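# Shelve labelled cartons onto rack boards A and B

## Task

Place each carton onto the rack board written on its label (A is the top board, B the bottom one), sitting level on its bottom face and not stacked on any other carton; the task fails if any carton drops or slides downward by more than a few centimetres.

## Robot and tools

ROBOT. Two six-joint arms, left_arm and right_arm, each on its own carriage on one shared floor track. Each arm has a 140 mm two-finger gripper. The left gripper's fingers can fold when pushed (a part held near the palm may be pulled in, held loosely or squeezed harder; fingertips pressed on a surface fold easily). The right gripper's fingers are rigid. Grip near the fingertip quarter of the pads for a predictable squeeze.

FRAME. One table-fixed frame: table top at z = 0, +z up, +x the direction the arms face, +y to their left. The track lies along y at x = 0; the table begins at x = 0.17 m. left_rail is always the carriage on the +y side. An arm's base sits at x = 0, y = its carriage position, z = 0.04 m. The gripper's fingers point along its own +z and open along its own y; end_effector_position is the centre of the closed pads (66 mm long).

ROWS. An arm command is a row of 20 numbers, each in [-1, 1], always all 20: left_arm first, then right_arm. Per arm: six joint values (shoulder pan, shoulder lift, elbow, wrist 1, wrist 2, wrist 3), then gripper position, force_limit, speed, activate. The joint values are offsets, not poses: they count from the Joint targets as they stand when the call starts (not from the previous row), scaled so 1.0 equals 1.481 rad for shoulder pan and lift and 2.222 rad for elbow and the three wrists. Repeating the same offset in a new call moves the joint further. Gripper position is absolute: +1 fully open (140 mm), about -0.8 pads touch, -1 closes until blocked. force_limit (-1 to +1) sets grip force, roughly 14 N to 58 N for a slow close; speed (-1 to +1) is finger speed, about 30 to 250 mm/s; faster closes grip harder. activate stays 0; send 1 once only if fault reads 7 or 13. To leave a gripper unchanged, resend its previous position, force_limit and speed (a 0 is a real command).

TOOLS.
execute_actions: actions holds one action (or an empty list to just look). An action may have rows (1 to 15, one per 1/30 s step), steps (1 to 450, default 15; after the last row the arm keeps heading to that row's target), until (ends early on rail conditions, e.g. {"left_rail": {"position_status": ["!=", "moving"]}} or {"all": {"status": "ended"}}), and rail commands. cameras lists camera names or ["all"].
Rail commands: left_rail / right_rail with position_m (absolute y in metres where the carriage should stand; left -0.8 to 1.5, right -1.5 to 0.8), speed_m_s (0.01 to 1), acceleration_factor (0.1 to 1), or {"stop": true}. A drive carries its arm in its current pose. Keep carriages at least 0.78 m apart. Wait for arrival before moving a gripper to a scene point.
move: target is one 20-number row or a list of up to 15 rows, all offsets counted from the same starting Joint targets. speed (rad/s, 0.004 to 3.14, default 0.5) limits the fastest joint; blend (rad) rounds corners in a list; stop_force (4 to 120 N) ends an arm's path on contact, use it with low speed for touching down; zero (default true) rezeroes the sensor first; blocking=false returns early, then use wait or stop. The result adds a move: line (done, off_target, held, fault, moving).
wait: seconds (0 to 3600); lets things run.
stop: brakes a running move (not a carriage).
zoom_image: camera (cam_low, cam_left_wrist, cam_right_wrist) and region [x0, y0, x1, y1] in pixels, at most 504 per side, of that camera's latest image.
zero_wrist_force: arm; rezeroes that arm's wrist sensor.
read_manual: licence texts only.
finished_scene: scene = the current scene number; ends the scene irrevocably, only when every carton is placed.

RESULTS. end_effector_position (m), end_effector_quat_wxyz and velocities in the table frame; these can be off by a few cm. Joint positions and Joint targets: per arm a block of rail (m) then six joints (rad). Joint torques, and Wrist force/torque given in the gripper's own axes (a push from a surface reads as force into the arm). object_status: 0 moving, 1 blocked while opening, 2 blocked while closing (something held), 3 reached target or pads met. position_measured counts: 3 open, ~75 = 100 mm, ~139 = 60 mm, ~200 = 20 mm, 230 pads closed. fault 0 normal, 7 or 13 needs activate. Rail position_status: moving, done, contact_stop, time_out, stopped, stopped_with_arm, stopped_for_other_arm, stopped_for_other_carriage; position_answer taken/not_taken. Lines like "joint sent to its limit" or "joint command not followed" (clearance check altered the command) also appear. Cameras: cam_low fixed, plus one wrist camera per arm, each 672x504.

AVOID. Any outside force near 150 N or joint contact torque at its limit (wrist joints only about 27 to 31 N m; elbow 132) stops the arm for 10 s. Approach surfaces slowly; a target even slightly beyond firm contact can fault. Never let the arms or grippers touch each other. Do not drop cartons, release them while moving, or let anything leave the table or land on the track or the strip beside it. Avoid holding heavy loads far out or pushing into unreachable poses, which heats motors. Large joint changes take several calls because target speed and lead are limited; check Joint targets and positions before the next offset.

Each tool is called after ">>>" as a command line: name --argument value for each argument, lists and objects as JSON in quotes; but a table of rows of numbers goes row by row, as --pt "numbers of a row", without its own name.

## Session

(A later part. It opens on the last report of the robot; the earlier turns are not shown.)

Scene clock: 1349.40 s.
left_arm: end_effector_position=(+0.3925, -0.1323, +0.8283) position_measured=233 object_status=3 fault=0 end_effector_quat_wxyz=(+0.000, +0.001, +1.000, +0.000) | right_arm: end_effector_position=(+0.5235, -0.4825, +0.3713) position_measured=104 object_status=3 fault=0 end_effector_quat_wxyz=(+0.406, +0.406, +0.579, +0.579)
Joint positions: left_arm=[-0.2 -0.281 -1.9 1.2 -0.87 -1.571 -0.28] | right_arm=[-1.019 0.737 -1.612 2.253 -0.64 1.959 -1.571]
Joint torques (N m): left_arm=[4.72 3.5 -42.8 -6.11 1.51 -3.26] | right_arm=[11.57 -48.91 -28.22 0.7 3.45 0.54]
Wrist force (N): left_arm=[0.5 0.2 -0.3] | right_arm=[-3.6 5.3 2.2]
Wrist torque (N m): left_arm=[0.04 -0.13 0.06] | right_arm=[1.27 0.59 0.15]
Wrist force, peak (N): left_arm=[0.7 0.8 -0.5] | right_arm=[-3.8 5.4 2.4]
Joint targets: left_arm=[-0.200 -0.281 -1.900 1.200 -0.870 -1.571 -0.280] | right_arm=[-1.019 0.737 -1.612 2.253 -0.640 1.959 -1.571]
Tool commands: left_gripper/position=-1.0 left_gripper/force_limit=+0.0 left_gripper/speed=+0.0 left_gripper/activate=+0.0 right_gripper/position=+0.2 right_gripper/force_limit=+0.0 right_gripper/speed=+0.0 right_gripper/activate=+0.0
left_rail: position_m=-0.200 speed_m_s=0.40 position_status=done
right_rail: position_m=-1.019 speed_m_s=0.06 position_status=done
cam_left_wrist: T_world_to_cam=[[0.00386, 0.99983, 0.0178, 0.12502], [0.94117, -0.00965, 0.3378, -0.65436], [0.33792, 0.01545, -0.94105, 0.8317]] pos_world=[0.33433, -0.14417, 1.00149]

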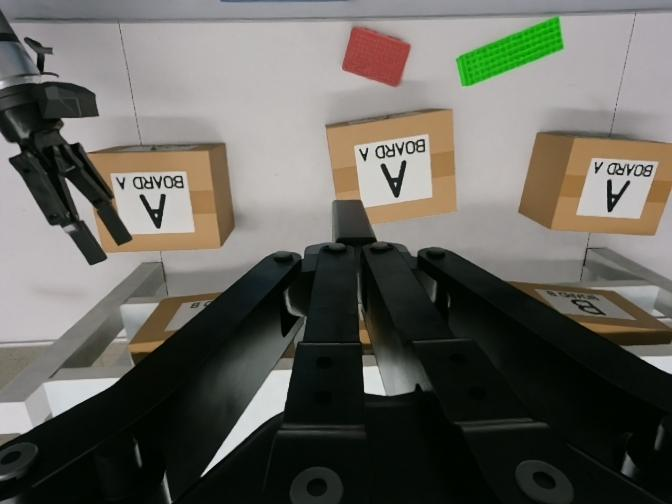

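>>> zoom_image --camera "cam_left_wrist" --region '[70, 120, 250, 270]'

>>> zoom_image --camera "cam_left_wrist" --region '[310, 90, 480, 240]'

>>> zoom_image --camera "cam_left_wrist" --region '[500, 110, 672, 250]'

Scaled by 2.800.

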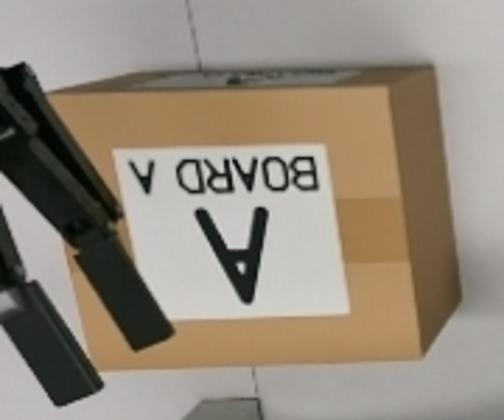

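Scaled by 2.965.

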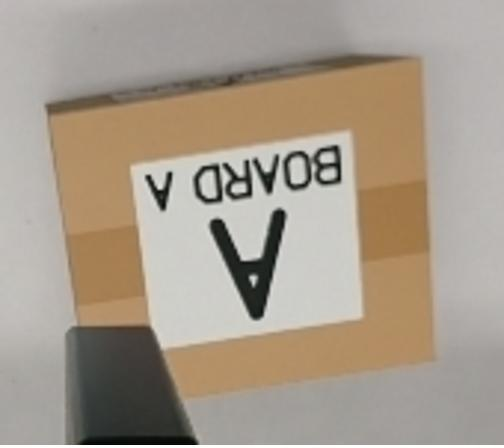

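Scaled by 2.930.

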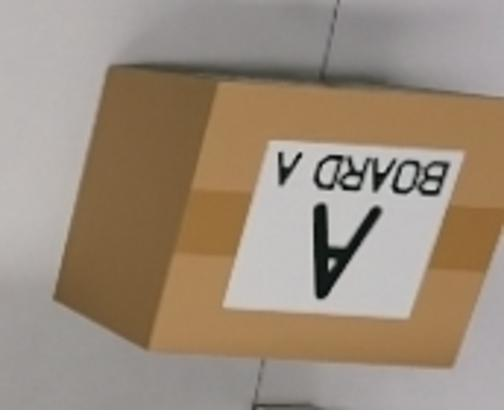

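>>> execute_actions --actions '[{"left_rail":{"position_m":0.1715,"speed_m_s":0.4,"acceleration_factor":0.6},"right_rail":{"position_m":-1.1675,"speed_m_s":0.4,"acceleration_factor":0.6},"steps":150,"until":{"all":{"status":"ended"}}}]'

>>> move --pt "-0.8627 0 0 0.7066 0.8695 0.8326 -1 0 0 0 0 0 0 0 0 0 -0.08 0 0 0" --pt "-0.8627 0.069093 0.496681 0.163838 0.8695 0.8326 -1 0 0 0 -0.050489 -0.12537 0.022784 0.060328 -0.033773 0 -0.08 0 0 0" --speed '[1.0,0.7]' --blend '[0.1,0]' --cameras '["cam_left_wrist","cam_right_wrist"]'

Scene clock: 1426.63 s.
left_arm: end_effector_position=(+0.3925, +0.2392, +0.8283) position_measured=233 object_status=3 fault=0 end_effector_quat_wxyz=(+0.000, +0.001, +1.000, +0.000) | right_arm: end_effector_position=(+0.5235, -0.6313, +0.3713) position_measured=104 object_status=3 fault=0 end_effector_quat_wxyz=(+0.406, +0.406, +0.579, +0.579)
Joint positions: left_arm=[0.171 -0.281 -1.9 1.2 -0.87 -1.571 -0.28] | right_arm=[-1.168 0.737 -1.612 2.253 -0.64 1.959 -1.571]
Joint torques (N m): left_arm=[2.39 -1.85 -52.81 -3.48 1.47 -2.53] | right_arm=[10 -41.65 -39.57 0.14 2.72 0.35]
Wrist force (N): left_arm=[0.1 0.1 -0.3] | right_arm=[-3.3 5.2 2.1]
Wrist torque (N m): left_arm=[0.02 -0.05 0.06] | right_arm=[1.26 0.53 0.15]
Wrist force, peak (N): left_arm=[0.1 -1.4 -0.3] | right_arm=[-4.3 5.4 2.1]
Joint targets: left_arm=[0.171 -0.281 -1.900 1.200 -0.870 -1.571 -0.280] | right_arm=[-1.167 0.737 -1.612 2.253 -0.640 1.959 -1.571]
Tool commands: left_gripper/position=-1.0 left_gripper/force_limit=+0.0 left_gripper/speed=+0.0 left_gripper/activate=+0.0 right_gripper/position=+0.2 right_gripper/force_limit=+0.0 right_gripper/speed=+0.0 right_gripper/activate=+0.0
left_rail: position_m=0.171 speed_m_s=0.40 position_status=done
right_rail: position_m=-1.168 position_m_goal=-1.167 speed_m_s=0.40 position_status=done

Scene clock: 1431.70 s.
left_arm: end_effector_position=(+0.4983, -0.3052, +0.4213) position_measured=233 object_status=3 fault=0 end_effector_quat_wxyz=(+0.405, -0.406, +0.579, -0.580) | right_arm: end_effector_position=(+0.4986, -0.6910, +0.4213) position_measured=139 object_status=3 fault=0 end_effector_quat_wxyz=(+0.406, +0.405, +0.579, +0.579)
Joint positions: left_arm=[0.172 -1.559 -1.798 2.303 -0.506 0.361 1.57] | right_arm=[-1.168 0.662 -1.798 2.303 -0.506 1.884 -1.571]
Joint torques (N m): left_arm=[-7.74 -2.72 -33.92 -4.1 -0.16 2.74] | right_arm=[-15.77 -35.33 -31.12 0.66 -3.2 0.57]
Wrist force (N): left_arm=[-0.3 2.1 -0.3] | right_arm=[-3.8 5.3 2.7]
Wrist torque (N m): left_arm=[0.11 0.10 0.24] | right_arm=[1.30 0.67 0.12]
Wrist force, peak (N): left_arm=[-1.7 5.5 -0.6] | right_arm=[-3.7 5.5 2.8]
Joint targets: left_arm=[0.171 -1.559 -1.798 2.303 -0.506 0.361 1.570] | right_arm=[-1.167 0.662 -1.798 2.303 -0.506 1.884 -1.571]
left_rail: position_m=0.172 position_m_goal=0.171 speed_m_s=0.40 position_status=done
right_rail: position_m=-1.168 position_m_goal=-1.167 speed_m_s=0.40 position_status=done
move: done; blend cut to 0 rad at target 1
cam_left_wrist: T_world_to_cam=[[-0.0165, 0.00722, -0.99984, 0.44067], [0.00441, 0.99996, 0.00715, 0.29611], [0.99985, -0.0043, -0.01653, -0.30974]] pos_world=[0.31566, -0.30061, 0.43336]
cam_right_wrist: T_world_to_cam=[[-0.00515, -0.02518, 0.99967, -0.42901], [0.03383, -0.99911, -0.025, -0.6949], [0.99941, 0.03369, 0.006, -0.30148]] pos_world=[0.3226, -0.69493, 0.41331]

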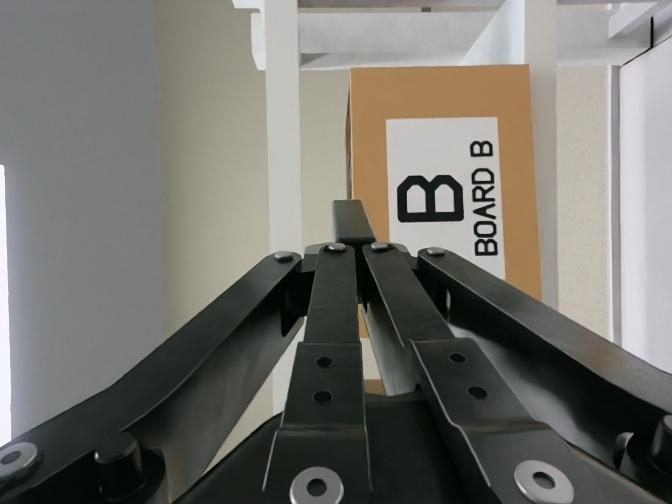

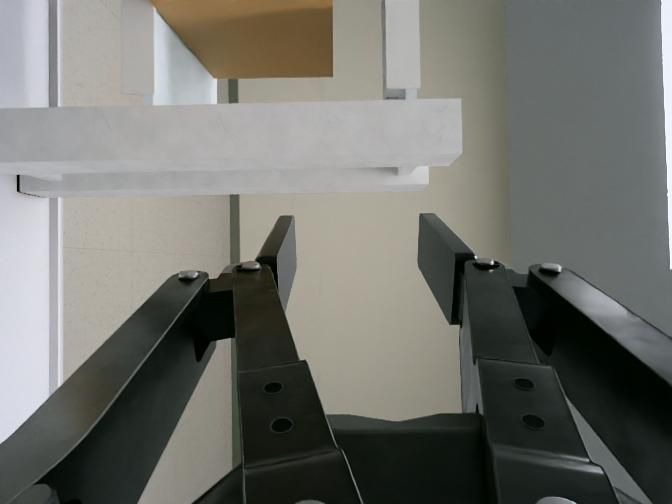

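>>> move --pt "0 0.167564 0.071849 -0.183533 0 0 -1 0 0 0 0 0.167564 0.071849 -0.183533 0 0 -0.08 0 0 0" --pt "0 0.427259 0.099088 -0.383863 0 0 -1 0 0 0 0 0.427259 0.099088 -0.383863 0 0 -0.08 0 0 0" --speed 0.4 --blend '[0.05,0]' --cameras '["cam_left_wrist","cam_right_wrist"]'

Scene clock: 1458.40 s.
left_arm: end_effector_position=(+0.4983, -0.3054, +0.1053) position_measured=233 object_status=3 fault=0 end_effector_quat_wxyz=(+0.405, -0.406, +0.579, -0.580) | right_arm: end_effector_position=(+0.4987, -0.6909, +0.1053) position_measured=139 object_status=3 fault=0 end_effector_quat_wxyz=(+0.406, +0.405, +0.579, +0.579)
Joint positions: left_arm=[0.171 -1.559 -1.165 2.524 -1.359 0.361 1.57] | right_arm=[-1.168 0.662 -1.165 2.523 -1.359 1.884 -1.571]
Joint torques (N m): left_arm=[7.9 -25.29 0.25 -4.04 -1.36 2.46] | right_arm=[-13.43 -39.76 -3.23 -6.84 -2.74 0.53]
Wrist force (N): left_arm=[-0.6 1.7 -0.2] | right_arm=[-3.4 5.2 2.3]
Wrist torque (N m): left_arm=[0.04 0.18 0.25] | right_arm=[1.36 0.58 0.12]
Wrist force, peak (N): left_arm=[-0.7 3.4 -0.2] | right_arm=[-4.1 6.6 2.4]
Joint targets: left_arm=[0.171 -1.559 -1.165 2.524 -1.359 0.361 1.570] | right_arm=[-1.167 0.662 -1.165 2.523 -1.359 1.884 -1.571]
left_rail: position_m=0.171 speed_m_s=0.40 position_status=done
right_rail: position_m=-1.168 position_m_goal=-1.167 speed_m_s=0.40 position_status=done
move: done
cam_left_wrist: T_world_to_cam=[[-0.0165, 0.00732, -0.99984, 0.12475], [0.00442, 0.99996, 0.00725, 0.29855], [0.99985, -0.0043, -0.01653, -0.31507]] pos_world=[0.31576, -0.30081, 0.11736]
cam_right_wrist: T_world_to_cam=[[-0.00505, -0.02518, 0.99967, -0.11314], [0.03383, -0.99911, -0.025, -0.7027], [0.99942, 0.03369, 0.0059, -0.29968]] pos_world=[0.3227, -0.69483, 0.09731]

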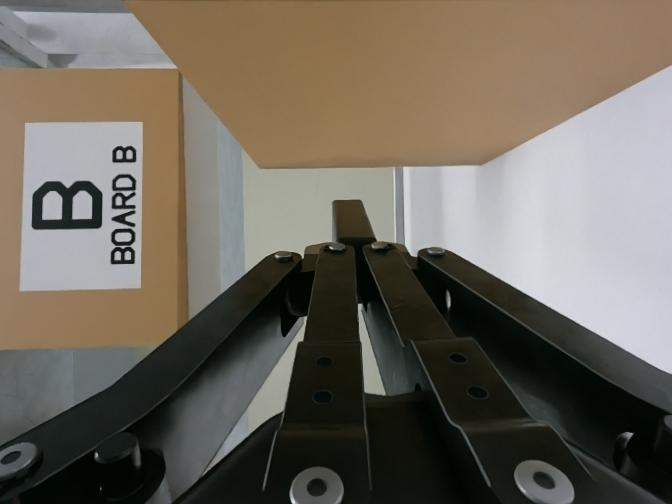

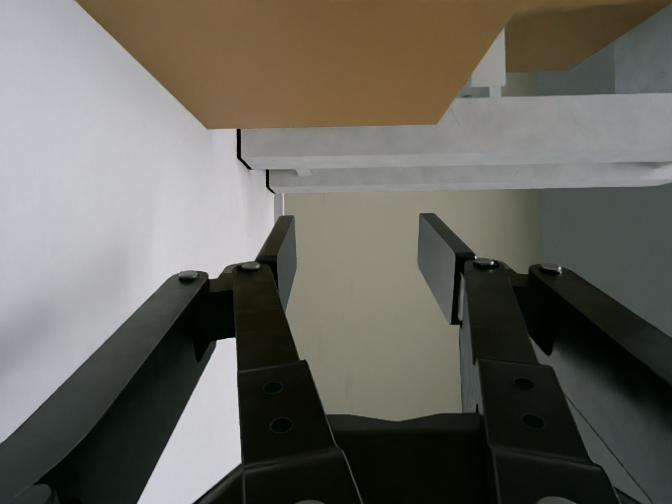

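>>> move --pt "-0.000592 0.012756 -0.024141 0.015639 -0.000395 0 -1 0 0 0 0.03967 0.012756 -0.024141 0.015639 0.026441 0 -0.08 0 0 0" --pt "-0.001284 0.027638 -0.052306 0.033884 -0.000856 0 -1 0 0 0 0.085953 0.027638 -0.052306 0.033884 0.057289 0 -0.08 0 0 0" --speed '[0.1,0.018]' --stop_force 15

Scene clock: 1474.97 s.
left_arm: end_effector_position=(+0.4983, -0.3596, +0.1053) position_measured=233 object_status=3 fault=0 end_effector_quat_wxyz=(+0.405, -0.406, +0.579, -0.579) | right_arm: end_effector_position=(+0.4982, -0.6360, +0.1053) position_measured=139 object_status=3 fault=0 end_effector_quat_wxyz=(+0.406, +0.405, +0.579, +0.579)
Joint positions: left_arm=[0.171 -1.561 -1.131 2.426 -1.296 0.359 1.57] | right_arm=[-1.168 0.77 -1.131 2.426 -1.296 1.992 -1.571]
Joint torques (N m): left_arm=[-17.85 -77.75 -11.58 -5.59 7.61 2.06] | right_arm=[-9.71 -64.46 -9.94 -6.74 -8.06 0.48]
Wrist force (N): left_arm=[-11.3 2.1 -4.9] | right_arm=[-15.2 11.5 -5.4]
Wrist torque (N m): left_arm=[0.05 -0.22 0.25] | right_arm=[1.24 0.38 0.24]
Wrist force, peak (N): left_arm=[-16.2 3.0 -10.5] | right_arm=[-20.0 10.6 -10.0]
Joint targets: left_arm=[0.171 -1.561 -1.131 2.426 -1.296 0.359 1.570] | right_arm=[-1.167 0.770 -1.131 2.426 -1.296 1.992 -1.571]
left_rail: position_m=0.171 speed_m_s=0.40 position_status=done
right_rail: position_m=-1.168 position_m_goal=-1.167 speed_m_s=0.40 position_status=done
move: contact (left_arm, right_arm); path passed 1 of 2 targets; left_arm: the elbow is farthest, 0.019 rad from its target; right_arm: the shoulder pan is farthest, 0.020 rad from its target

>>> execute_actions --actions '[{"left_rail":{"position_m":0.1748,"speed_m_s":0.06,"acceleration_factor":0.15},"right_rail":{"position_m":-1.1708,"speed_m_s":0.06,"acceleration_factor":0.15},"steps":100,"until":{"all":{"status":"ended"}}}]'

>>> move --target '[-0.000074,0.002484,-0.004221,0.002566,-0.00005,0,-1,0,0,0,0.005231,0.002484,-0.004221,0.002566,0.003486,0,-0.08,0,0,0]' --speed 0.02

Scene clock: 1483.33 s.
left_arm: end_effector_position=(+0.4983, -0.3564, +0.1053) position_measured=233 object_status=3 fault=0 end_effector_quat_wxyz=(+0.405, -0.406, +0.579, -0.580) | right_arm: end_effector_position=(+0.4982, -0.6393, +0.1053) position_measured=139 object_status=3 fault=0 end_effector_quat_wxyz=(+0.406, +0.405, +0.579, +0.579)
Joint positions: left_arm=[0.175 -1.561 -1.131 2.426 -1.296 0.359 1.57] | right_arm=[-1.171 0.77 -1.131 2.426 -1.296 1.992 -1.571]
Joint torques (N m): left_arm=[-8.51 -75.9 -14.42 -0.37 -1.48 1.67] | right_arm=[-10.94 -64.24 -10.87 -5.84 2.64 0.48]
Wrist force (N): left_arm=[-0.5 1.8 0.0] | right_arm=[-1.2 5.8 1.9]
Wrist torque (N m): left_arm=[0.06 0.17 0.24] | right_arm=[1.49 0.08 0.18]
Wrist force, peak (N): left_arm=[-11.7 3.6 -4.6] | right_arm=[-15.2 11.7 -5.6]
Joint targets: left_arm=[0.175 -1.561 -1.131 2.426 -1.296 0.359 1.570] | right_arm=[-1.171 0.770 -1.131 2.426 -1.296 1.992 -1.571]
Tool commands: left_gripper/position=-1.0 left_gripper/force_limit=+0.0 left_gripper/speed=+0.0 left_gripper/activate=+0.0 right_gripper/position=-0.08 right_gripper/force_limit=+0.0 right_gripper/speed=+0.0 right_gripper/activate=+0.0
left_rail: position_m=0.175 speed_m_s=0.06 position_status=done
right_rail: position_m=-1.171 speed_m_s=0.06 position_status=done

Scene clock: 1484.07 s.
left_arm: end_effector_position=(+0.4983, -0.3611, +0.1052) position_measured=233 object_status=3 fault=0 end_effector_quat_wxyz=(+0.405, -0.406, +0.579, -0.579) | right_arm: end_effector_position=(+0.4986, -0.6346, +0.1052) position_measured=139 object_status=3 fault=0 end_effector_quat_wxyz=(+0.406, +0.406, +0.579, +0.579)
Joint positions: left_arm=[0.175 -1.561 -1.127 2.417 -1.29 0.359 1.57] | right_arm=[-1.171 0.777 -1.127 2.417 -1.29 1.999 -1.571]
Joint torques (N m): left_arm=[-22.83 -29.72 -47.42 0.14 6.72 1.77] | right_arm=[22.28 -40.34 -36.42 0.19 -3.57 0.51]
Wrist force (N): left_arm=[-32.3 -14.6 -21.1] | right_arm=[-32.1 17.0 -19.3]
Wrist torque (N m): left_arm=[0.41 -0.82 0.04] | right_arm=[1.24 -0.39 0.30]
Wrist force, peak (N): left_arm=[-31.3 -14.1 -23.7] | right_arm=[-31.0 16.9 -21.3]
Joint targets: left_arm=[0.175 -1.561 -1.127 2.417 -1.290 0.359 1.570] | right_arm=[-1.171 0.777 -1.127 2.416 -1.290 1.999 -1.571]
left_rail: position_m=0.175 speed_m_s=0.06 position_status=done
right_rail: position_m=-1.171 speed_m_s=0.06 position_status=done
move: done

>>> move --pt "0 -0.06406 -0.001941 0.044638 0 0 -1 0 0 0 0 -0.06406 -0.001941 0.044638 0 0 -0.08 0 0 0" --pt "0 -0.12527 -0.007086 0.090581 0 0 -1 0 0 0 0 -0.12527 -0.007086 0.090581 0 0 -0.08 0 0 0" --speed 0.1 --blend '[0.02,0]' --cameras '["cam_left_wrist","cam_right_wrist"]'

Scene clock: 1534.90 s.
left_arm: end_effector_position=(+0.4983, -0.3615, +0.1869) position_measured=233 object_status=3 fault=0 end_effector_quat_wxyz=(+0.405, -0.406, +0.579, -0.579) | right_arm: end_effector_position=(+0.4986, -0.6343, +0.1870) position_measured=139 object_status=3 fault=0 end_effector_quat_wxyz=(+0.406, +0.405, +0.579, +0.579)
Joint positions: left_arm=[0.175 -1.561 -1.313 2.401 -1.089 0.359 1.57] | right_arm=[-1.171 0.777 -1.312 2.401 -1.089 1.999 -1.571]
Joint torques (N m): left_arm=[-27.39 -75.57 -62.03 -1.21 6.37 1.84] | right_arm=[25.26 -71.36 -47.62 -3.48 -14.12 0.66]
Wrist force (N): left_arm=[-31.7 11.6 -10.8] | right_arm=[-32.9 -3.0 -9.3]
Wrist torque (N m): left_arm=[-0.16 -0.90 0.37] | right_arm=[1.44 -0.45 0.19]
Wrist force, peak (N): left_arm=[-38.3 -16.2 -28.2] | right_arm=[-36.6 19.1 -25.2]
Joint targets: left_arm=[0.175 -1.561 -1.313 2.401 -1.089 0.359 1.570] | right_arm=[-1.171 0.777 -1.312 2.401 -1.089 1.999 -1.571]
left_rail: position_m=0.175 speed_m_s=0.06 position_status=done
right_rail: position_m=-1.171 speed_m_s=0.06 position_status=done
move: done
cam_left_wrist: T_world_to_cam=[[-0.0165, 0.00742, -0.99984, 0.20678], [0.00442, 0.99996, 0.00735, 0.35404], [0.99985, -0.0043, -0.01653, -0.31386]] pos_world=[0.31566, -0.35691, 0.19896]
cam_right_wrist: T_world_to_cam=[[-0.00496, -0.02518, 0.99967, -0.19342], [0.03362, -0.99912, -0.02499, -0.64414], [0.99942, 0.03349, 0.0058, -0.30207]] pos_world=[0.3226, -0.63833, 0.17901]

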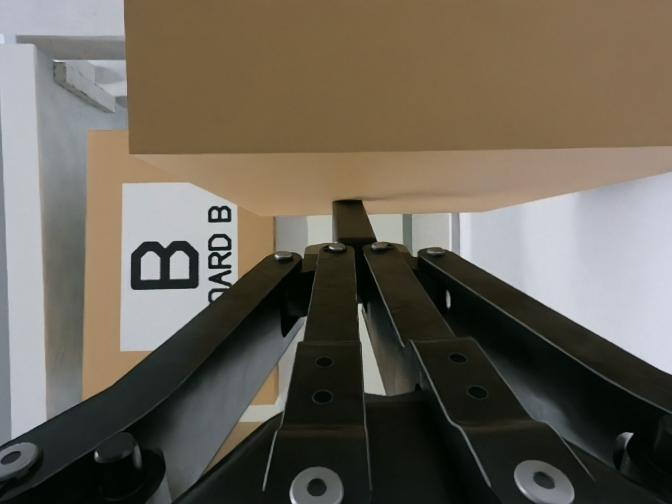

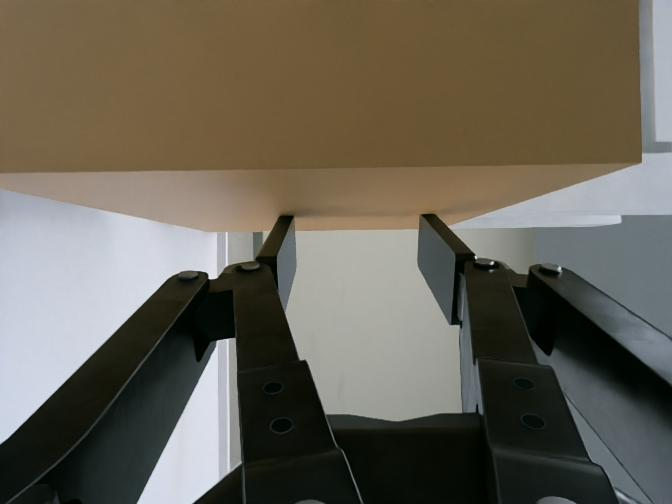

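>>> move --pt "0 -0.057074 -0.008231 0.046271 0 0 -1 0 0 0 0 -0.057074 -0.008231 0.046271 0 0 -0.08 0 0 0" --pt "0 -0.109205 -0.019376 0.092163 0 0 -1 0 0 0 0 -0.109205 -0.019376 0.092163 0 0 -0.08 0 0 0" --pt "0 -0.155876 -0.033229 0.137123 0 0 -1 0 0 0 0 -0.155876 -0.033229 0.137123 0 0 -0.08 0 0 0" --pt "0 -0.196841 -0.049573 0.18077 0 0 -1 0 0 0 0 -0.196841 -0.049573 0.18077 0 0 -0.08 0 0 0" --pt "0 -0.23209 -0.068193 0.222885 0 0 -1 0 0 0 0 -0.23209 -0.068193 0.222885 0 0 -0.08 0 0 0" --pt "0 -0.261789 -0.088896 0.263382 0 0 -1 0 0 0 0 -0.261789 -0.088896 0.263382 0 0 -0.08 0 0 0" --pt "0 -0.286212 -0.111513 0.302278 0 0 -1 0 0 0 0 -0.286212 -0.111513 0.302278 0 0 -0.08 0 0 0" --pt "0 -0.305695 -0.135911 0.339662 0 0 -1 0 0 0 0 -0.305695 -0.135911 0.339662 0 0 -0.08 0 0 0" --pt "0 -0.32059 -0.161986 0.375664 0 0 -1 0 0 0 0 -0.32059 -0.161986 0.375664 0 0 -0.08 0 0 0" --pt "0 -0.331029 -0.188977 0.409612 0 0 -1 0 0 0 0 -0.331029 -0.188977 0.409612 0 0 -0.08 0 0 0" --pt "0 -0.3376 -0.216739 0.441754 0 0 -1 0 0 0 0 -0.3376 -0.216739 0.441754 0 0 -0.08 0 0 0" --speed 0.15 --blend '[0.02,0.02,0.02,0.02,0.02,0.02,0.02,0.02,0.02,0.02,0]' --cameras '["cam_left_wrist","cam_right_wrist"]'

Scene clock: 1559.20 s.
left_arm: end_effector_position=(+0.4983, -0.3615, +0.6347) position_measured=233 object_status=3 fault=0 end_effector_quat_wxyz=(+0.405, -0.406, +0.579, -0.580) | right_arm: end_effector_position=(+0.4985, -0.6345, +0.6351) position_measured=139 object_status=3 fault=0 end_effector_quat_wxyz=(+0.406, +0.405, +0.579, +0.579)
Joint positions: left_arm=[0.175 -1.561 -1.813 1.92 -0.107 0.359 1.57] | right_arm=[-1.171 0.777 -1.812 1.919 -0.107 1.999 -1.571]
Joint torques (N m): left_arm=[-27.36 -40 -75.37 -1.79 16.28 1.6] | right_arm=[27.14 -35.38 -62.81 -3.23 -8.6 0.39]
Wrist force (N): left_arm=[-33.4 11.7 -11.5] | right_arm=[-34.9 -3.3 -9.7]
Wrist torque (N m): left_arm=[-0.17 -1.03 0.37] | right_arm=[1.58 -0.57 0.12]
Wrist force, peak (N): left_arm=[-39.9 12.3 -13.5] | right_arm=[-41.6 -3.0 -11.8]
Joint targets: left_arm=[0.175 -1.561 -1.813 1.920 -0.107 0.359 1.570] | right_arm=[-1.171 0.777 -1.812 1.919 -0.107 1.999 -1.571]
left_rail: position_m=0.175 speed_m_s=0.06 position_status=done
right_rail: position_m=-1.171 speed_m_s=0.06 position_status=done
move: done
cam_left_wrist: T_world_to_cam=[[-0.0165, 0.00732, -0.99984, 0.65447], [0.00442, 0.99996, 0.00725, 0.35081], [0.99985, -0.0043, -0.01653, -0.30646]] pos_world=[0.31566, -0.35691, 0.64676]
cam_right_wrist: T_world_to_cam=[[-0.00506, -0.02518, 0.99967, -0.64135], [0.03373, -0.99912, -0.025, -0.63307], [0.99942, 0.03359, 0.0059, -0.30457]] pos_world=[0.3225, -0.63843, 0.62711]

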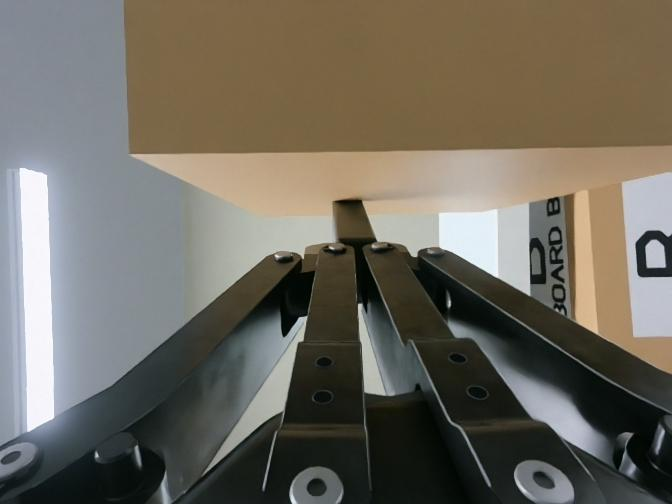

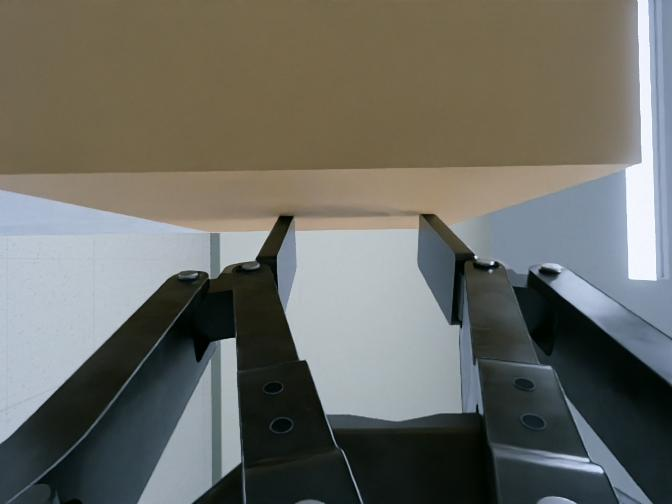

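>>> execute_actions --actions '[{"left_rail":{"position_m":0.3428,"speed_m_s":0.08,"acceleration_factor":0.2},"right_rail":{"position_m":-1.0028,"speed_m_s":0.08,"acceleration_factor":0.2},"steps":250,"until":{"all":{"status":"ended"}}}]'

>>> move --pt "0.03947 0.012987 -0.006513 -0.002144 0.026307 0 -1 0 0 0 -0.027134 0.012987 -0.006513 -0.002144 -0.018085 0 -0.08 0 0 0" --pt "0.085229 0.030175 -0.015399 -0.004713 0.056806 0 -1 0 0 0 -0.057286 0.030175 -0.015399 -0.004713 -0.038182 0 -0.08 0 0 0" --pt "0.129021 0.048914 -0.025434 -0.007168 0.085995 0 -1 0 0 0 -0.084943 0.048914 -0.025434 -0.007168 -0.056616 0 -0.08 0 0 0" --pt "0.170698 0.069005 -0.036606 -0.009387 0.113773 0 -1 0 0 0 -0.11027 0.069005 -0.036606 -0.009387 -0.073497 0 -0.08 0 0 0" --pt "0.210185 0.090269 -0.048892 -0.011274 0.140092 0 -1 0 0 0 -0.133448 0.090269 -0.048892 -0.011274 -0.088945 0 -0.08 0 0 0" --pt "0.247461 0.11255 -0.06228 -0.012737 0.164937 0 -1 0 0 0 -0.154655 0.11255 -0.06228 -0.012737 -0.10308 0 -0.08 0 0 0" --pt "0.282558 0.135714 -0.076758 -0.013698 0.18833 0 -1 0 0 0 -0.17407 0.135714 -0.076758 -0.013698 -0.11602 0 -0.08 0 0 0" --pt "0.315539 0.159655 -0.092323 -0.01409 0.210312 0 -1 0 0 0 -0.191862 0.159655 -0.092323 -0.01409 -0.127879 0 -0.08 0 0 0" --pt "0.346487 0.184282 -0.108973 -0.013854 0.23094 0 -1 0 0 0 -0.208186 0.184282 -0.108973 -0.013854 -0.13876 0 -0.08 0 0 0" --speed 0.12 --blend '[0.01,0.02,0.02,0.02,0.02,0.02,0.02,0.02,0]' --cameras '["cam_left_wrist","cam_right_wrist","cam_low"]'

Scene clock: 1612.93 s.
left_arm: end_effector_position=(+0.4983, -0.1934, +0.6348) position_measured=233 object_status=3 fault=0 end_effector_quat_wxyz=(+0.405, -0.406, +0.579, -0.580) | right_arm: end_effector_position=(+0.4985, -0.4665, +0.6352) position_measured=139 object_status=3 fault=0 end_effector_quat_wxyz=(+0.406, +0.405, +0.579, +0.579)
Joint positions: left_arm=[0.343 -1.561 -1.813 1.92 -0.107 0.359 1.57] | right_arm=[-1.003 0.777 -1.812 1.919 -0.107 1.999 -1.571]
Joint torques (N m): left_arm=[-29.45 -31.17 -70.13 -5.14 9.52 1.89] | right_arm=[26.21 -14.84 -57.03 -8.35 -7.63 0.49]
Wrist force (N): left_arm=[-33.3 11.3 -11.3] | right_arm=[-34.8 -2.9 -9.4]
Wrist torque (N m): left_arm=[-0.19 -1.03 0.37] | right_arm=[1.56 -0.55 0.13]
Wrist force, peak (N): left_arm=[-36.3 12.1 -11.9] | right_arm=[-39.2 -3.5 -11.1]
Joint targets: left_arm=[0.343 -1.561 -1.813 1.920 -0.107 0.359 1.570] | right_arm=[-1.003 0.777 -1.812 1.919 -0.107 1.999 -1.571]
Tool commands: left_gripper/position=-1.0 left_gripper/force_limit=+0.0 left_gripper/speed=+0.0 left_gripper/activate=+0.0 right_gripper/position=-0.08 right_gripper/force_limit=+0.0 right_gripper/speed=+0.0 right_gripper/activate=+0.0
left_rail: position_m=0.343 speed_m_s=0.08 position_status=done
right_rail: position_m=-1.003 speed_m_s=0.08 position_status=done

Scene clock: 1617.67 s.
left_arm: end_effector_position=(+0.7630, -0.1936, +0.6350) position_measured=233 object_status=3 fault=0 end_effector_quat_wxyz=(+0.405, -0.406, +0.579, -0.580) | right_arm: end_effector_position=(+0.7634, -0.4665, +0.6352) position_measured=139 object_status=3 fault=0 end_effector_quat_wxyz=(+0.406, +0.405, +0.579, +0.579)
Joint positions: left_arm=[0.343 -1.048 -1.54 1.678 -0.138 0.872 1.57] | right_arm=[-1.003 0.469 -1.54 1.677 -0.138 1.691 -1.571]
Joint torques (N m): left_arm=[-8.33 -26.4 -77.53 -3.86 17.68 1.87] | right_arm=[9.71 -48.11 -64.17 -3.98 -17.43 0.54]
Wrist force (N): left_arm=[-32.3 10.6 -10.9] | right_arm=[-34.2 -4.4 -9.7]
Wrist torque (N m): left_arm=[-0.16 -0.93 0.36] | right_arm=[1.68 -0.45 -0.20]
Wrist force, peak (N): left_arm=[-35.6 12.3 -12.0] | right_arm=[-37.3 -4.6 -10.2]
Joint targets: left_arm=[0.343 -1.048 -1.540 1.678 -0.138 0.872 1.570] | right_arm=[-1.003 0.469 -1.540 1.677 -0.138 1.691 -1.571]
left_rail: position_m=0.343 speed_m_s=0.08 position_status=done
right_rail: position_m=-1.003 speed_m_s=0.08 position_status=done
move: done
cam_left_wrist: T_world_to_cam=[[-0.0162, 0.00731, -0.99984, 0.65764], [0.00431, 0.99996, 0.00725, 0.18181], [0.99986, -0.0042, -0.01623, -0.57057]] pos_world=[0.58036, -0.18901, 0.64696]
cam_right_wrist: T_world_to_cam=[[-0.00516, -0.02508, 0.99967, -0.63577], [0.03363, -0.99912, -0.0249, -0.47415], [0.99942, 0.03349, 0.006, -0.57507]] pos_world=[0.5874, -0.47043, 0.62721]

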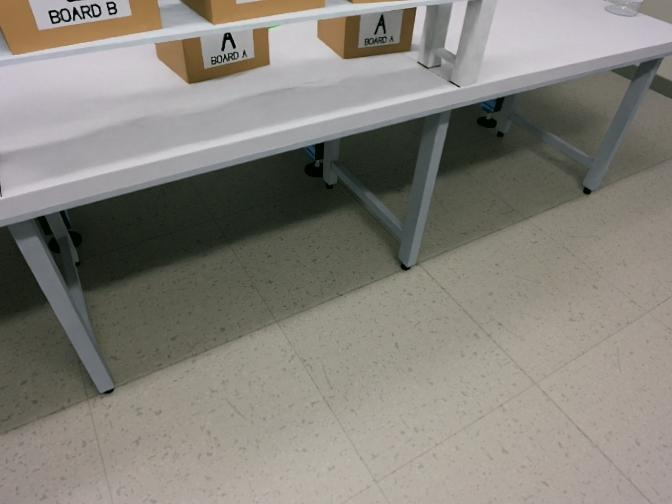

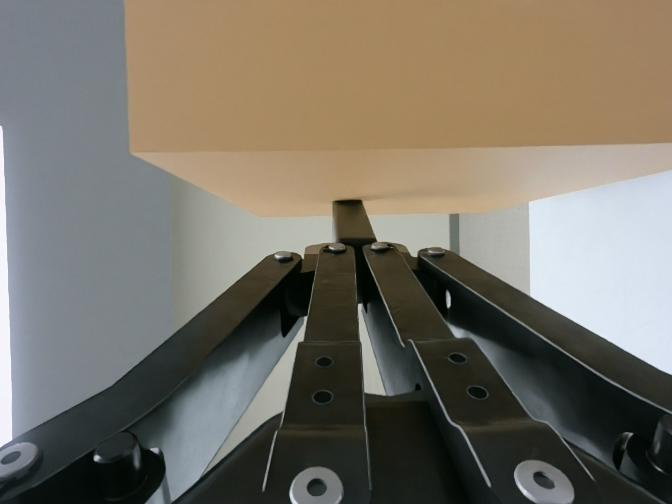

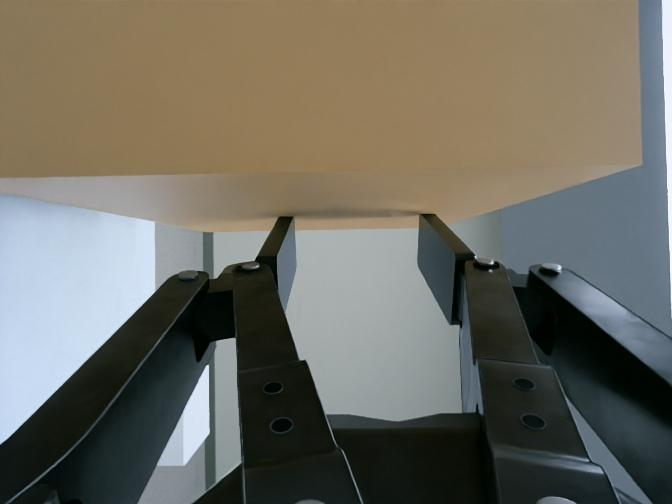

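>>> move --pt "0 0.006304 0.02279 -0.026991 0 0 -1 0 0 0 0 0.006304 0.02279 -0.026991 0 0 -0.08 0 0 0" --pt "0 0.013772 0.041789 -0.050968 0 0 -1 0 0 0 0 0.013772 0.041789 -0.050968 0 0 -0.08 0 0 0" --speed '[0.03,0.02]' --stop_force 12 --blend '[0.01,0]' --cameras '["cam_left_wrist","cam_right_wrist"]'

Scene clock: 1634.90 s.
left_arm: end_effector_position=(+0.7632, -0.1938, +0.5888) position_measured=233 object_status=3 fault=0 end_effector_quat_wxyz=(+0.405, -0.406, +0.579, -0.580) | right_arm: end_effector_position=(+0.7638, -0.4664, +0.5887) position_measured=139 object_status=3 fault=0 end_effector_quat_wxyz=(+0.406, +0.405, +0.579, +0.579)
Joint positions: left_arm=[0.343 -1.048 -1.526 1.745 -0.22 0.872 1.57] | right_arm=[-1.003 0.469 -1.526 1.745 -0.22 1.691 -1.571]
Joint torques (N m): left_arm=[-27.04 -64.4 -68.41 -1.73 14.98 1.83] | right_arm=[21.62 -60.4 -56.37 -1.84 -15.89 0.52]
Wrist force (N): left_arm=[-36.3 0.3 -12.5] | right_arm=[-37.2 6.0 -14.4]
Wrist torque (N m): left_arm=[0.01 -1.10 0.23] | right_arm=[2.11 -0.56 0.15]
Wrist force, peak (N): left_arm=[-37.6 -0.8 -13.6] | right_arm=[-37.2 11.0 -14.7]
Joint targets: left_arm=[0.343 -1.048 -1.526 1.745 -0.220 0.872 1.570] | right_arm=[-1.003 0.469 -1.526 1.745 -0.220 1.691 -1.571]
left_rail: position_m=0.343 speed_m_s=0.08 position_status=done
right_rail: position_m=-1.003 speed_m_s=0.08 position_status=done
move: contact (left_arm, right_arm); path passed 1 of 2 targets; left_arm: the wrist 1 is farthest, 0.031 rad from its target; right_arm: the wrist 1 is farthest, 0.031 rad from its target
cam_left_wrist: T_world_to_cam=[[-0.0161, 0.00711, -0.99984, 0.61136], [0.00431, 0.99997, 0.00705, 0.18247], [0.99986, -0.00419, -0.01613, -0.57168]] pos_world=[0.58066, -0.18921, 0.60076]
cam_right_wrist: T_world_to_cam=[[-0.00536, -0.02519, 0.99967, -0.58912], [0.03363, -0.99912, -0.025, -0.47517], [0.99942, 0.03349, 0.0062, -0.5753]] pos_world=[0.5878, -0.47033, 0.58061]

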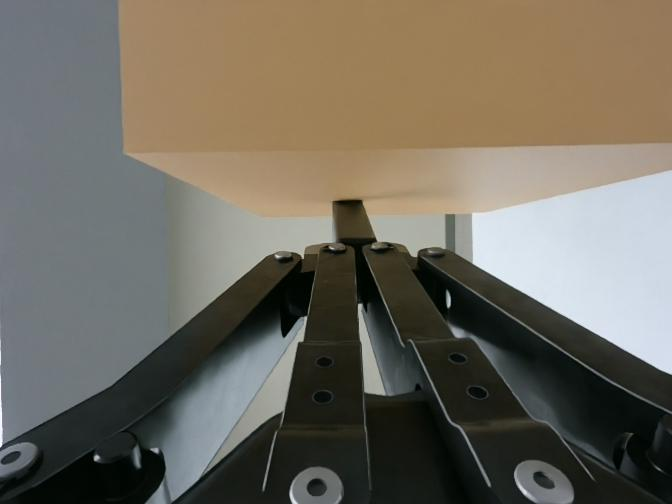

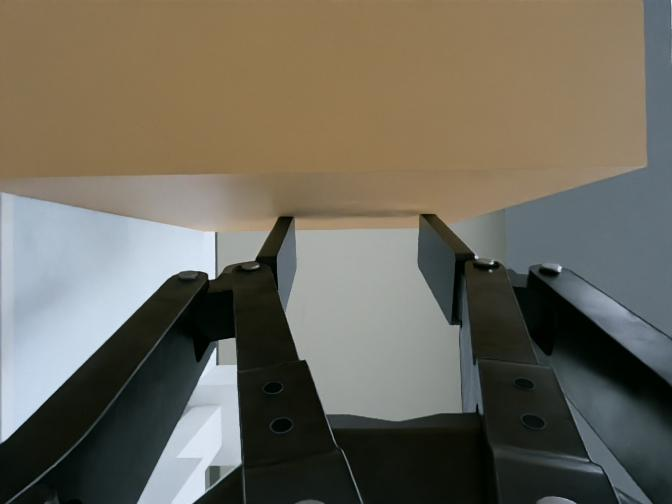

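>>> execute_actions --actions '[{"left_rail":{"position_m":0.3628,"speed_m_s":0.06},"right_rail":{"position_m":-1.0228,"speed_m_s":0.06},"steps":150,"until":{"all":{"status":"ended"}}}]'

>>> move --pt "0 -0.008962 -0.030663 0.037086 0 0 -1 0 0 0 0 -0.008962 -0.030663 0.037086 0 0 -0.08 0 0 0" --pt "-0.136176 -0.102974 0.029418 0.039666 -0.090764 0 -1 0 0 0 0.074784 -0.102974 0.029418 0.039666 0.049845 0 -0.08 0 0 0" --pt "-0.354385 -0.195683 0.079514 0.051362 -0.236203 0 -1 0 0 0 0.213884 -0.195683 0.079514 0.051362 0.142557 0 -0.08 0 0 0" --pt "-0.441249 -0.212276 0.264859 -0.122923 -0.2941 0 -1 0 0 0 0.193049 -0.212276 0.264859 -0.122923 0.128671 0 -0.08 0 0 0" --speed '[0.1,0.3,0.5,0.5]' --blend '[0.01,0.05,0.05,0]'

>>> execute_actions --actions '[{"left_rail":{"position_m":0.659,"speed_m_s":0.4,"acceleration_factor":0.6},"right_rail":{"position_m":-0.69,"speed_m_s":0.4,"acceleration_factor":0.6},"steps":200,"until":{"all":{"status":"ended"}}}]' --cameras '["cam_left_wrist","cam_right_wrist"]'

Scene clock: 1661.20 s.
left_arm: end_effector_position=(+0.7632, -0.1738, +0.5889) position_measured=233 object_status=3 fault=0 end_effector_quat_wxyz=(+0.405, -0.406, +0.579, -0.580) | right_arm: end_effector_position=(+0.7637, -0.4863, +0.5887) position_measured=139 object_status=3 fault=0 end_effector_quat_wxyz=(+0.406, +0.405, +0.579, +0.579)
Joint positions: left_arm=[0.363 -1.048 -1.526 1.745 -0.22 0.872 1.57] | right_arm=[-1.023 0.469 -1.526 1.745 -0.22 1.691 -1.571]
Joint torques (N m): left_arm=[9.85 -59.89 -38.53 -3.93 -1.56 2.03] | right_arm=[-12.21 -60.57 -36.29 -2.91 2.97 0.21]
Wrist force (N): left_arm=[-0.3 1.5 -0.3] | right_arm=[-0.8 4.3 1.0]
Wrist torque (N m): left_arm=[-0.04 0.11 0.25] | right_arm=[1.09 -0.06 0.13]
Wrist force, peak (N): left_arm=[-36.4 0.2 -12.6] | right_arm=[-37.6 5.4 -14.5]
Joint targets: left_arm=[0.363 -1.048 -1.526 1.745 -0.220 0.872 1.570] | right_arm=[-1.023 0.469 -1.526 1.745 -0.220 1.691 -1.571]
Tool commands: left_gripper/position=-1.0 left_gripper/force_limit=+0.0 left_gripper/speed=+0.0 left_gripper/activate=+0.0 right_gripper/position=-0.08 right_gripper/force_limit=+0.0 right_gripper/speed=+0.0 right_gripper/activate=+0.0
left_rail: position_m=0.363 speed_m_s=0.06 position_status=done
right_rail: position_m=-1.023 speed_m_s=0.06 position_status=done

Scene clock: 1664.73 s.
left_arm: end_effector_position=(+0.4484, -0.1137, +0.4208) position_measured=233 object_status=3 fault=0 end_effector_quat_wxyz=(+0.405, -0.406, +0.579, -0.579) | right_arm: end_effector_position=(+0.4486, -0.5463, +0.4207) position_measured=139 object_status=3 fault=0 end_effector_quat_wxyz=(+0.406, +0.405, +0.579, +0.579)
Joint positions: left_arm=[0.363 -1.701 -1.841 2.334 -0.493 0.219 1.57] | right_arm=[-1.023 0.755 -1.84 2.333 -0.493 1.977 -1.571]
Joint torques (N m): left_arm=[-14.47 -39.54 -33.23 -3.75 -2.46 2.36] | right_arm=[-14.19 -32.13 -31.73 -7.12 -3.36 0.17]
Wrist force (N): left_arm=[-0.6 2.1 -0.2] | right_arm=[-1.0 4.3 2.0]
Wrist torque (N m): left_arm=[0.10 0.15 0.24] | right_arm=[1.13 0.01 0.10]
Wrist force, peak (N): left_arm=[-1.6 4.7 -1.2] | right_arm=[-2.2 5.6 3.3]
Joint targets: left_arm=[0.363 -1.701 -1.841 2.334 -0.493 0.219 1.570] | right_arm=[-1.023 0.755 -1.840 2.334 -0.494 1.977 -1.571]
left_rail: position_m=0.363 speed_m_s=0.06 position_status=done
right_rail: position_m=-1.023 speed_m_s=0.06 position_status=done
move: done

Scene clock: 1666.83 s.
left_arm: end_effector_position=(+0.4484, +0.1826, +0.4207) position_measured=233 object_status=3 fault=0 end_effector_quat_wxyz=(+0.405, -0.406, +0.579, -0.579) | right_arm: end_effector_position=(+0.4486, -0.2136, +0.4206) position_measured=139 object_status=3 fault=0 end_effector_quat_wxyz=(+0.406, +0.405, +0.579, +0.579)
Joint positions: left_arm=[0.659 -1.701 -1.841 2.334 -0.493 0.219 1.57] | right_arm=[-0.69 0.755 -1.84 2.334 -0.494 1.977 -1.571]
Joint torques (N m): left_arm=[-4.36 -21.54 -42.48 -2.54 -1.23 2.09] | right_arm=[-11.08 -10.65 -37.12 -5.68 -1.65 0.23]
Wrist force (N): left_arm=[-0.3 2.0 -0.3] | right_arm=[-0.8 4.1 2.2]
Wrist torque (N m): left_arm=[0.07 0.10 0.24] | right_arm=[1.11 -0.05 0.10]
Wrist force, peak (N): left_arm=[-1.3 2.1 -0.6] | right_arm=[-1.6 4.3 2.1]
Joint targets: left_arm=[0.659 -1.701 -1.841 2.334 -0.493 0.219 1.570] | right_arm=[-0.690 0.755 -1.840 2.334 -0.494 1.977 -1.571]
Tool commands: left_gripper/position=-1.0 left_gripper/force_limit=+0.0 left_gripper/speed=+0.0 left_gripper/activate=+0.0 right_gripper/position=-0.08 right_gripper/force_limit=+0.0 right_gripper/speed=+0.0 right_gripper/activate=+0.0
left_rail: position_m=0.659 speed_m_s=0.40 position_status=done
right_rail: position_m=-0.690 speed_m_s=0.40 position_status=done
cam_left_wrist: T_world_to_cam=[[-0.0165, 0.00792, -0.99983, 0.43559], [0.00443, 0.99996, 0.00784, -0.19176], [0.99985, -0.0043, -0.01653, -0.25776]] pos_world=[0.26576, 0.18719, 0.43276]
cam_right_wrist: T_world_to_cam=[[-0.00457, -0.02476, 0.99968, -0.41672], [0.03362, -0.99913, -0.02459, -0.21635], [0.99942, 0.03349, 0.0054, -0.26739]] pos_world=[0.2726, -0.21753, 0.41271]

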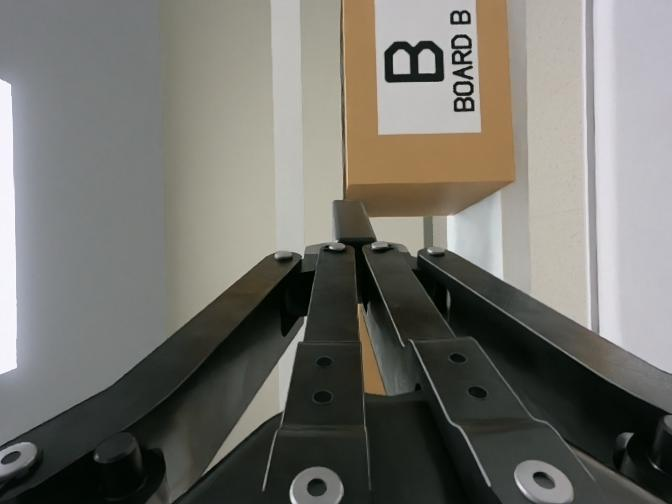

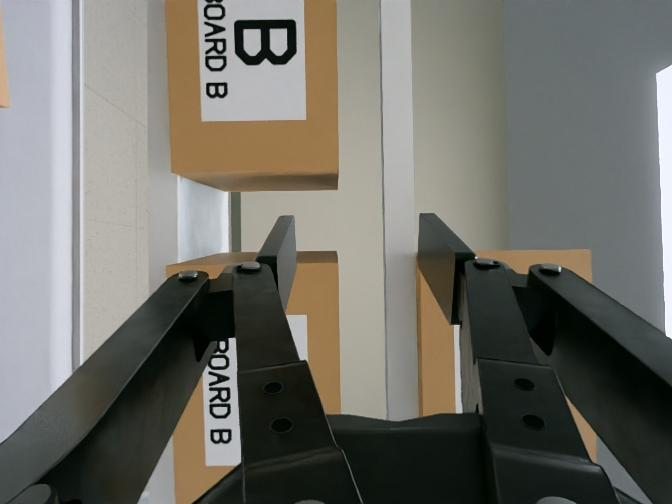

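>>> move --pt "0 0.172426 0.074476 -0.189401 0 0 -1 0 0 0 0 0.172426 0.074476 -0.189401 0 0 -0.08 0 0 0" --pt "0 0.447656 0.103146 -0.401516 0 0 -1 0 0 0 0 0.447656 0.103146 -0.401516 0 0 -0.08 0 0 0" --speed 0.4 --blend '[0.05,0]' --cameras '["cam_left_wrist","cam_right_wrist"]'

Scene clock: 1683.40 s.
left_arm: end_effector_position=(+0.4484, +0.1826, +0.1051) position_measured=233 object_status=3 fault=0 end_effector_quat_wxyz=(+0.405, -0.406, +0.579, -0.579) | right_arm: end_effector_position=(+0.4485, -0.2137, +0.1048) position_measured=139 object_status=3 fault=0 end_effector_quat_wxyz=(+0.406, +0.405, +0.579, +0.579)
Joint positions: left_arm=[0.659 -1.701 -1.178 2.563 -1.385 0.219 1.57] | right_arm=[-0.69 0.755 -1.177 2.563 -1.386 1.977 -1.571]
Joint torques (N m): left_arm=[10.72 -26.26 2.03 -4.24 1.6 2.08] | right_arm=[2.11 -37.19 -1.21 -7.16 2.87 0.32]
Wrist force (N): left_arm=[-0.7 2.0 0.1] | right_arm=[-0.6 3.8 1.9]
Wrist torque (N m): left_arm=[0.09 0.20 0.26] | right_arm=[1.08 -0.06 0.13]
Wrist force, peak (N): left_arm=[-1.0 3.6 0.0] | right_arm=[-1.0 5.9 1.7]
Joint targets: left_arm=[0.659 -1.701 -1.178 2.563 -1.385 0.219 1.570] | right_arm=[-0.690 0.755 -1.177 2.563 -1.386 1.977 -1.571]
left_rail: position_m=0.659 speed_m_s=0.40 position_status=done
right_rail: position_m=-0.690 speed_m_s=0.40 position_status=done
move: done
cam_left_wrist: T_world_to_cam=[[-0.0165, 0.00802, -0.99983, 0.11993], [0.00443, 0.99996, 0.00794, -0.18929], [0.99985, -0.0043, -0.01653, -0.26308]] pos_world=[0.26586, 0.18719, 0.11706]
cam_right_wrist: T_world_to_cam=[[-0.00448, -0.02466, 0.99969, -0.10102], [0.03362, -0.99913, -0.02449, -0.22423], [0.99943, 0.0335, 0.0053, -0.26557]] pos_world=[0.2725, -0.21763, 0.09691]

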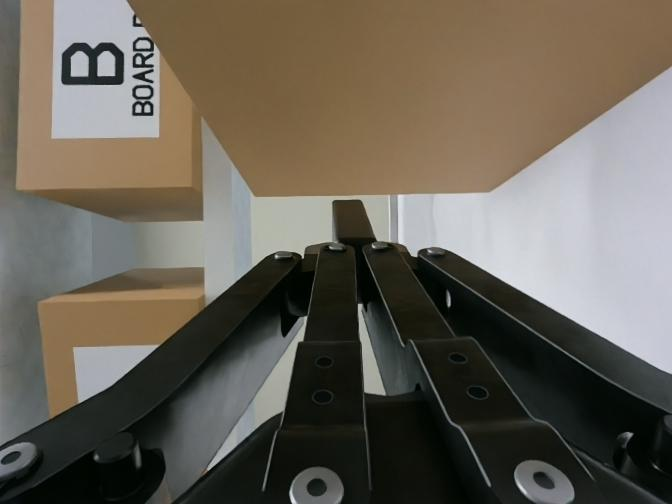

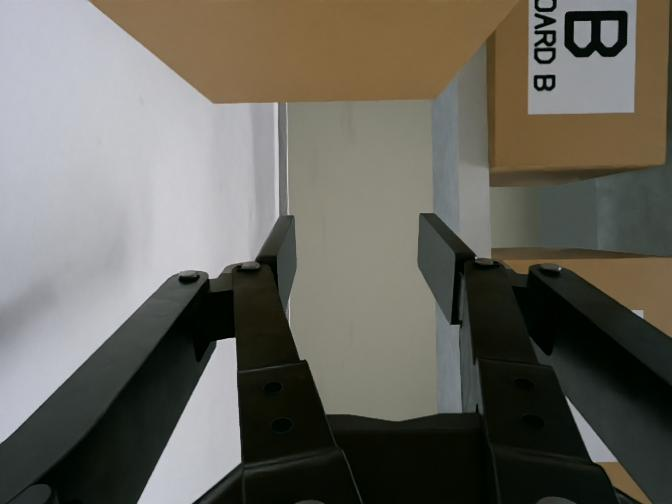

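>>> execute_actions --actions '[{"left_rail":{"position_m":0.6795,"speed_m_s":0.1,"acceleration_factor":0.3},"right_rail":{"position_m":-0.6695,"speed_m_s":0.1,"acceleration_factor":0.3},"steps":100,"until":{"all":{"status":"ended"}}}]'

>>> move --pt "0.006721 0.012747 -0.025349 0.016852 0.004479 0 -1 0 0 0 0.038425 0.012747 -0.025349 0.016852 0.025611 0 -0.08 0 0 0" --pt "0.016242 0.030806 -0.06126 0.040727 0.010825 0 -1 0 0 0 0.092862 0.030806 -0.06126 0.040727 0.061894 0 -0.08 0 0 0" --speed '[0.1,0.018]' --stop_force 15 --cameras '["cam_left_wrist","cam_right_wrist"]'

Scene clock: 1727.23 s.
left_arm: end_effector_position=(+0.4484, +0.2032, +0.1050) position_measured=233 object_status=3 fault=0 end_effector_quat_wxyz=(+0.405, -0.406, +0.579, -0.579) | right_arm: end_effector_position=(+0.4484, -0.1932, +0.1047) position_measured=139 object_status=3 fault=0 end_effector_quat_wxyz=(+0.406, +0.406, +0.579, +0.579)
Joint positions: left_arm=[0.679 -1.701 -1.178 2.563 -1.385 0.219 1.57] | right_arm=[-0.67 0.755 -1.177 2.563 -1.386 1.977 -1.571]
Joint torques (N m): left_arm=[11.09 -26.57 -1.94 -3.12 1.47 1.53] | right_arm=[10.18 -36.46 -8.87 -7.04 2.68 0.36]
Wrist force (N): left_arm=[-0.3 2.2 -0.3] | right_arm=[-0.8 3.9 2.0]
Wrist torque (N m): left_arm=[0.12 0.11 0.25] | right_arm=[1.10 -0.01 0.13]
Wrist force, peak (N): left_arm=[-0.5 2.4 -0.2] | right_arm=[-0.7 4.4 2.0]
Joint targets: left_arm=[0.679 -1.701 -1.178 2.563 -1.385 0.219 1.570] | right_arm=[-0.669 0.755 -1.177 2.563 -1.386 1.977 -1.571]
Tool commands: left_gripper/position=-1.0 left_gripper/force_limit=+0.0 left_gripper/speed=+0.0 left_gripper/activate=+0.0 right_gripper/position=-0.08 right_gripper/force_limit=+0.0 right_gripper/speed=+0.0 right_gripper/activate=+0.0
left_rail: position_m=0.679 speed_m_s=0.10 position_status=done
right_rail: position_m=-0.670 position_m_goal=-0.669 speed_m_s=0.10 position_status=done

Scene clock: 1732.07 s.
left_arm: end_effector_position=(+0.4485, +0.1464, +0.1051) position_measured=233 object_status=3 fault=0 end_effector_quat_wxyz=(+0.405, -0.406, +0.579, -0.579) | right_arm: end_effector_position=(+0.4477, -0.1356, +0.1048) position_measured=139 object_status=3 fault=0 end_effector_quat_wxyz=(+0.406, +0.406, +0.579, +0.579)
Joint positions: left_arm=[0.679 -1.683 -1.142 2.456 -1.314 0.238 1.57] | right_arm=[-0.669 0.864 -1.141 2.455 -1.314 2.086 -1.571]
Joint torques (N m): left_arm=[-21.2 -75.16 -10.62 -4.91 1.44 1.78] | right_arm=[-10.85 -63.32 -8.47 -6.76 -7.96 0.45]
Wrist force (N): left_arm=[-13.0 -3.0 -4.8] | right_arm=[-12.6 10.0 -4.8]
Wrist torque (N m): left_arm=[0.18 -0.26 0.19] | right_arm=[0.99 -0.10 0.22]
Wrist force, peak (N): left_arm=[-17.8 -2.9 -10.9] | right_arm=[-17.3 9.8 -10.8]
Joint targets: left_arm=[0.679 -1.683 -1.142 2.456 -1.314 0.238 1.570] | right_arm=[-0.669 0.864 -1.141 2.455 -1.314 2.086 -1.571]
left_rail: position_m=0.679 speed_m_s=0.10 position_status=done
right_rail: position_m=-0.669 speed_m_s=0.10 position_status=done
move: contact (left_arm, right_arm); path passed 1 of 2 targets; left_arm: the elbow is farthest, 0.030 rad from its target; right_arm: the shoulder pan is farthest, 0.029 rad from its target
cam_left_wrist: T_world_to_cam=[[-0.0165, 0.00812, -0.99983, 0.12031], [0.00444, 0.99996, 0.00804, -0.15301], [0.99985, -0.0043, -0.01653, -0.26333]] pos_world=[0.26596, 0.15089, 0.11716]
cam_right_wrist: T_world_to_cam=[[-0.00448, -0.02456, 0.99969, -0.09908], [0.03352, -0.99914, -0.02439, -0.14615], [0.99943, 0.0334, 0.0053, -0.2674]] pos_world=[0.2717, -0.13953, 0.09691]

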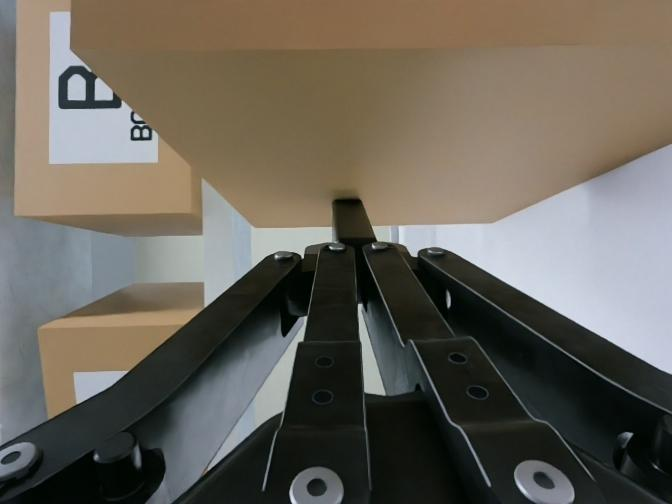

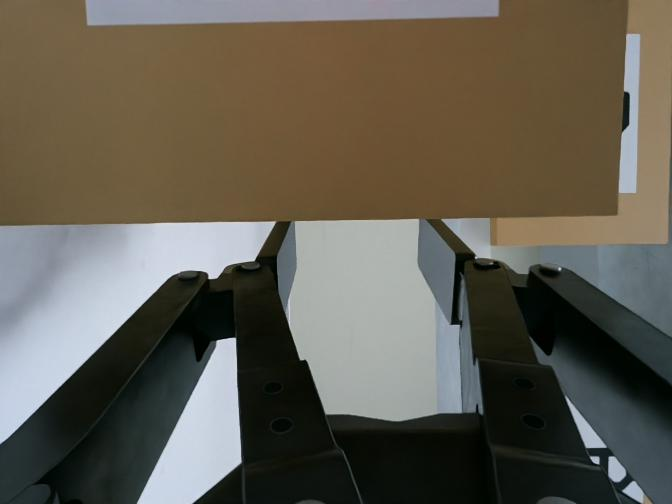

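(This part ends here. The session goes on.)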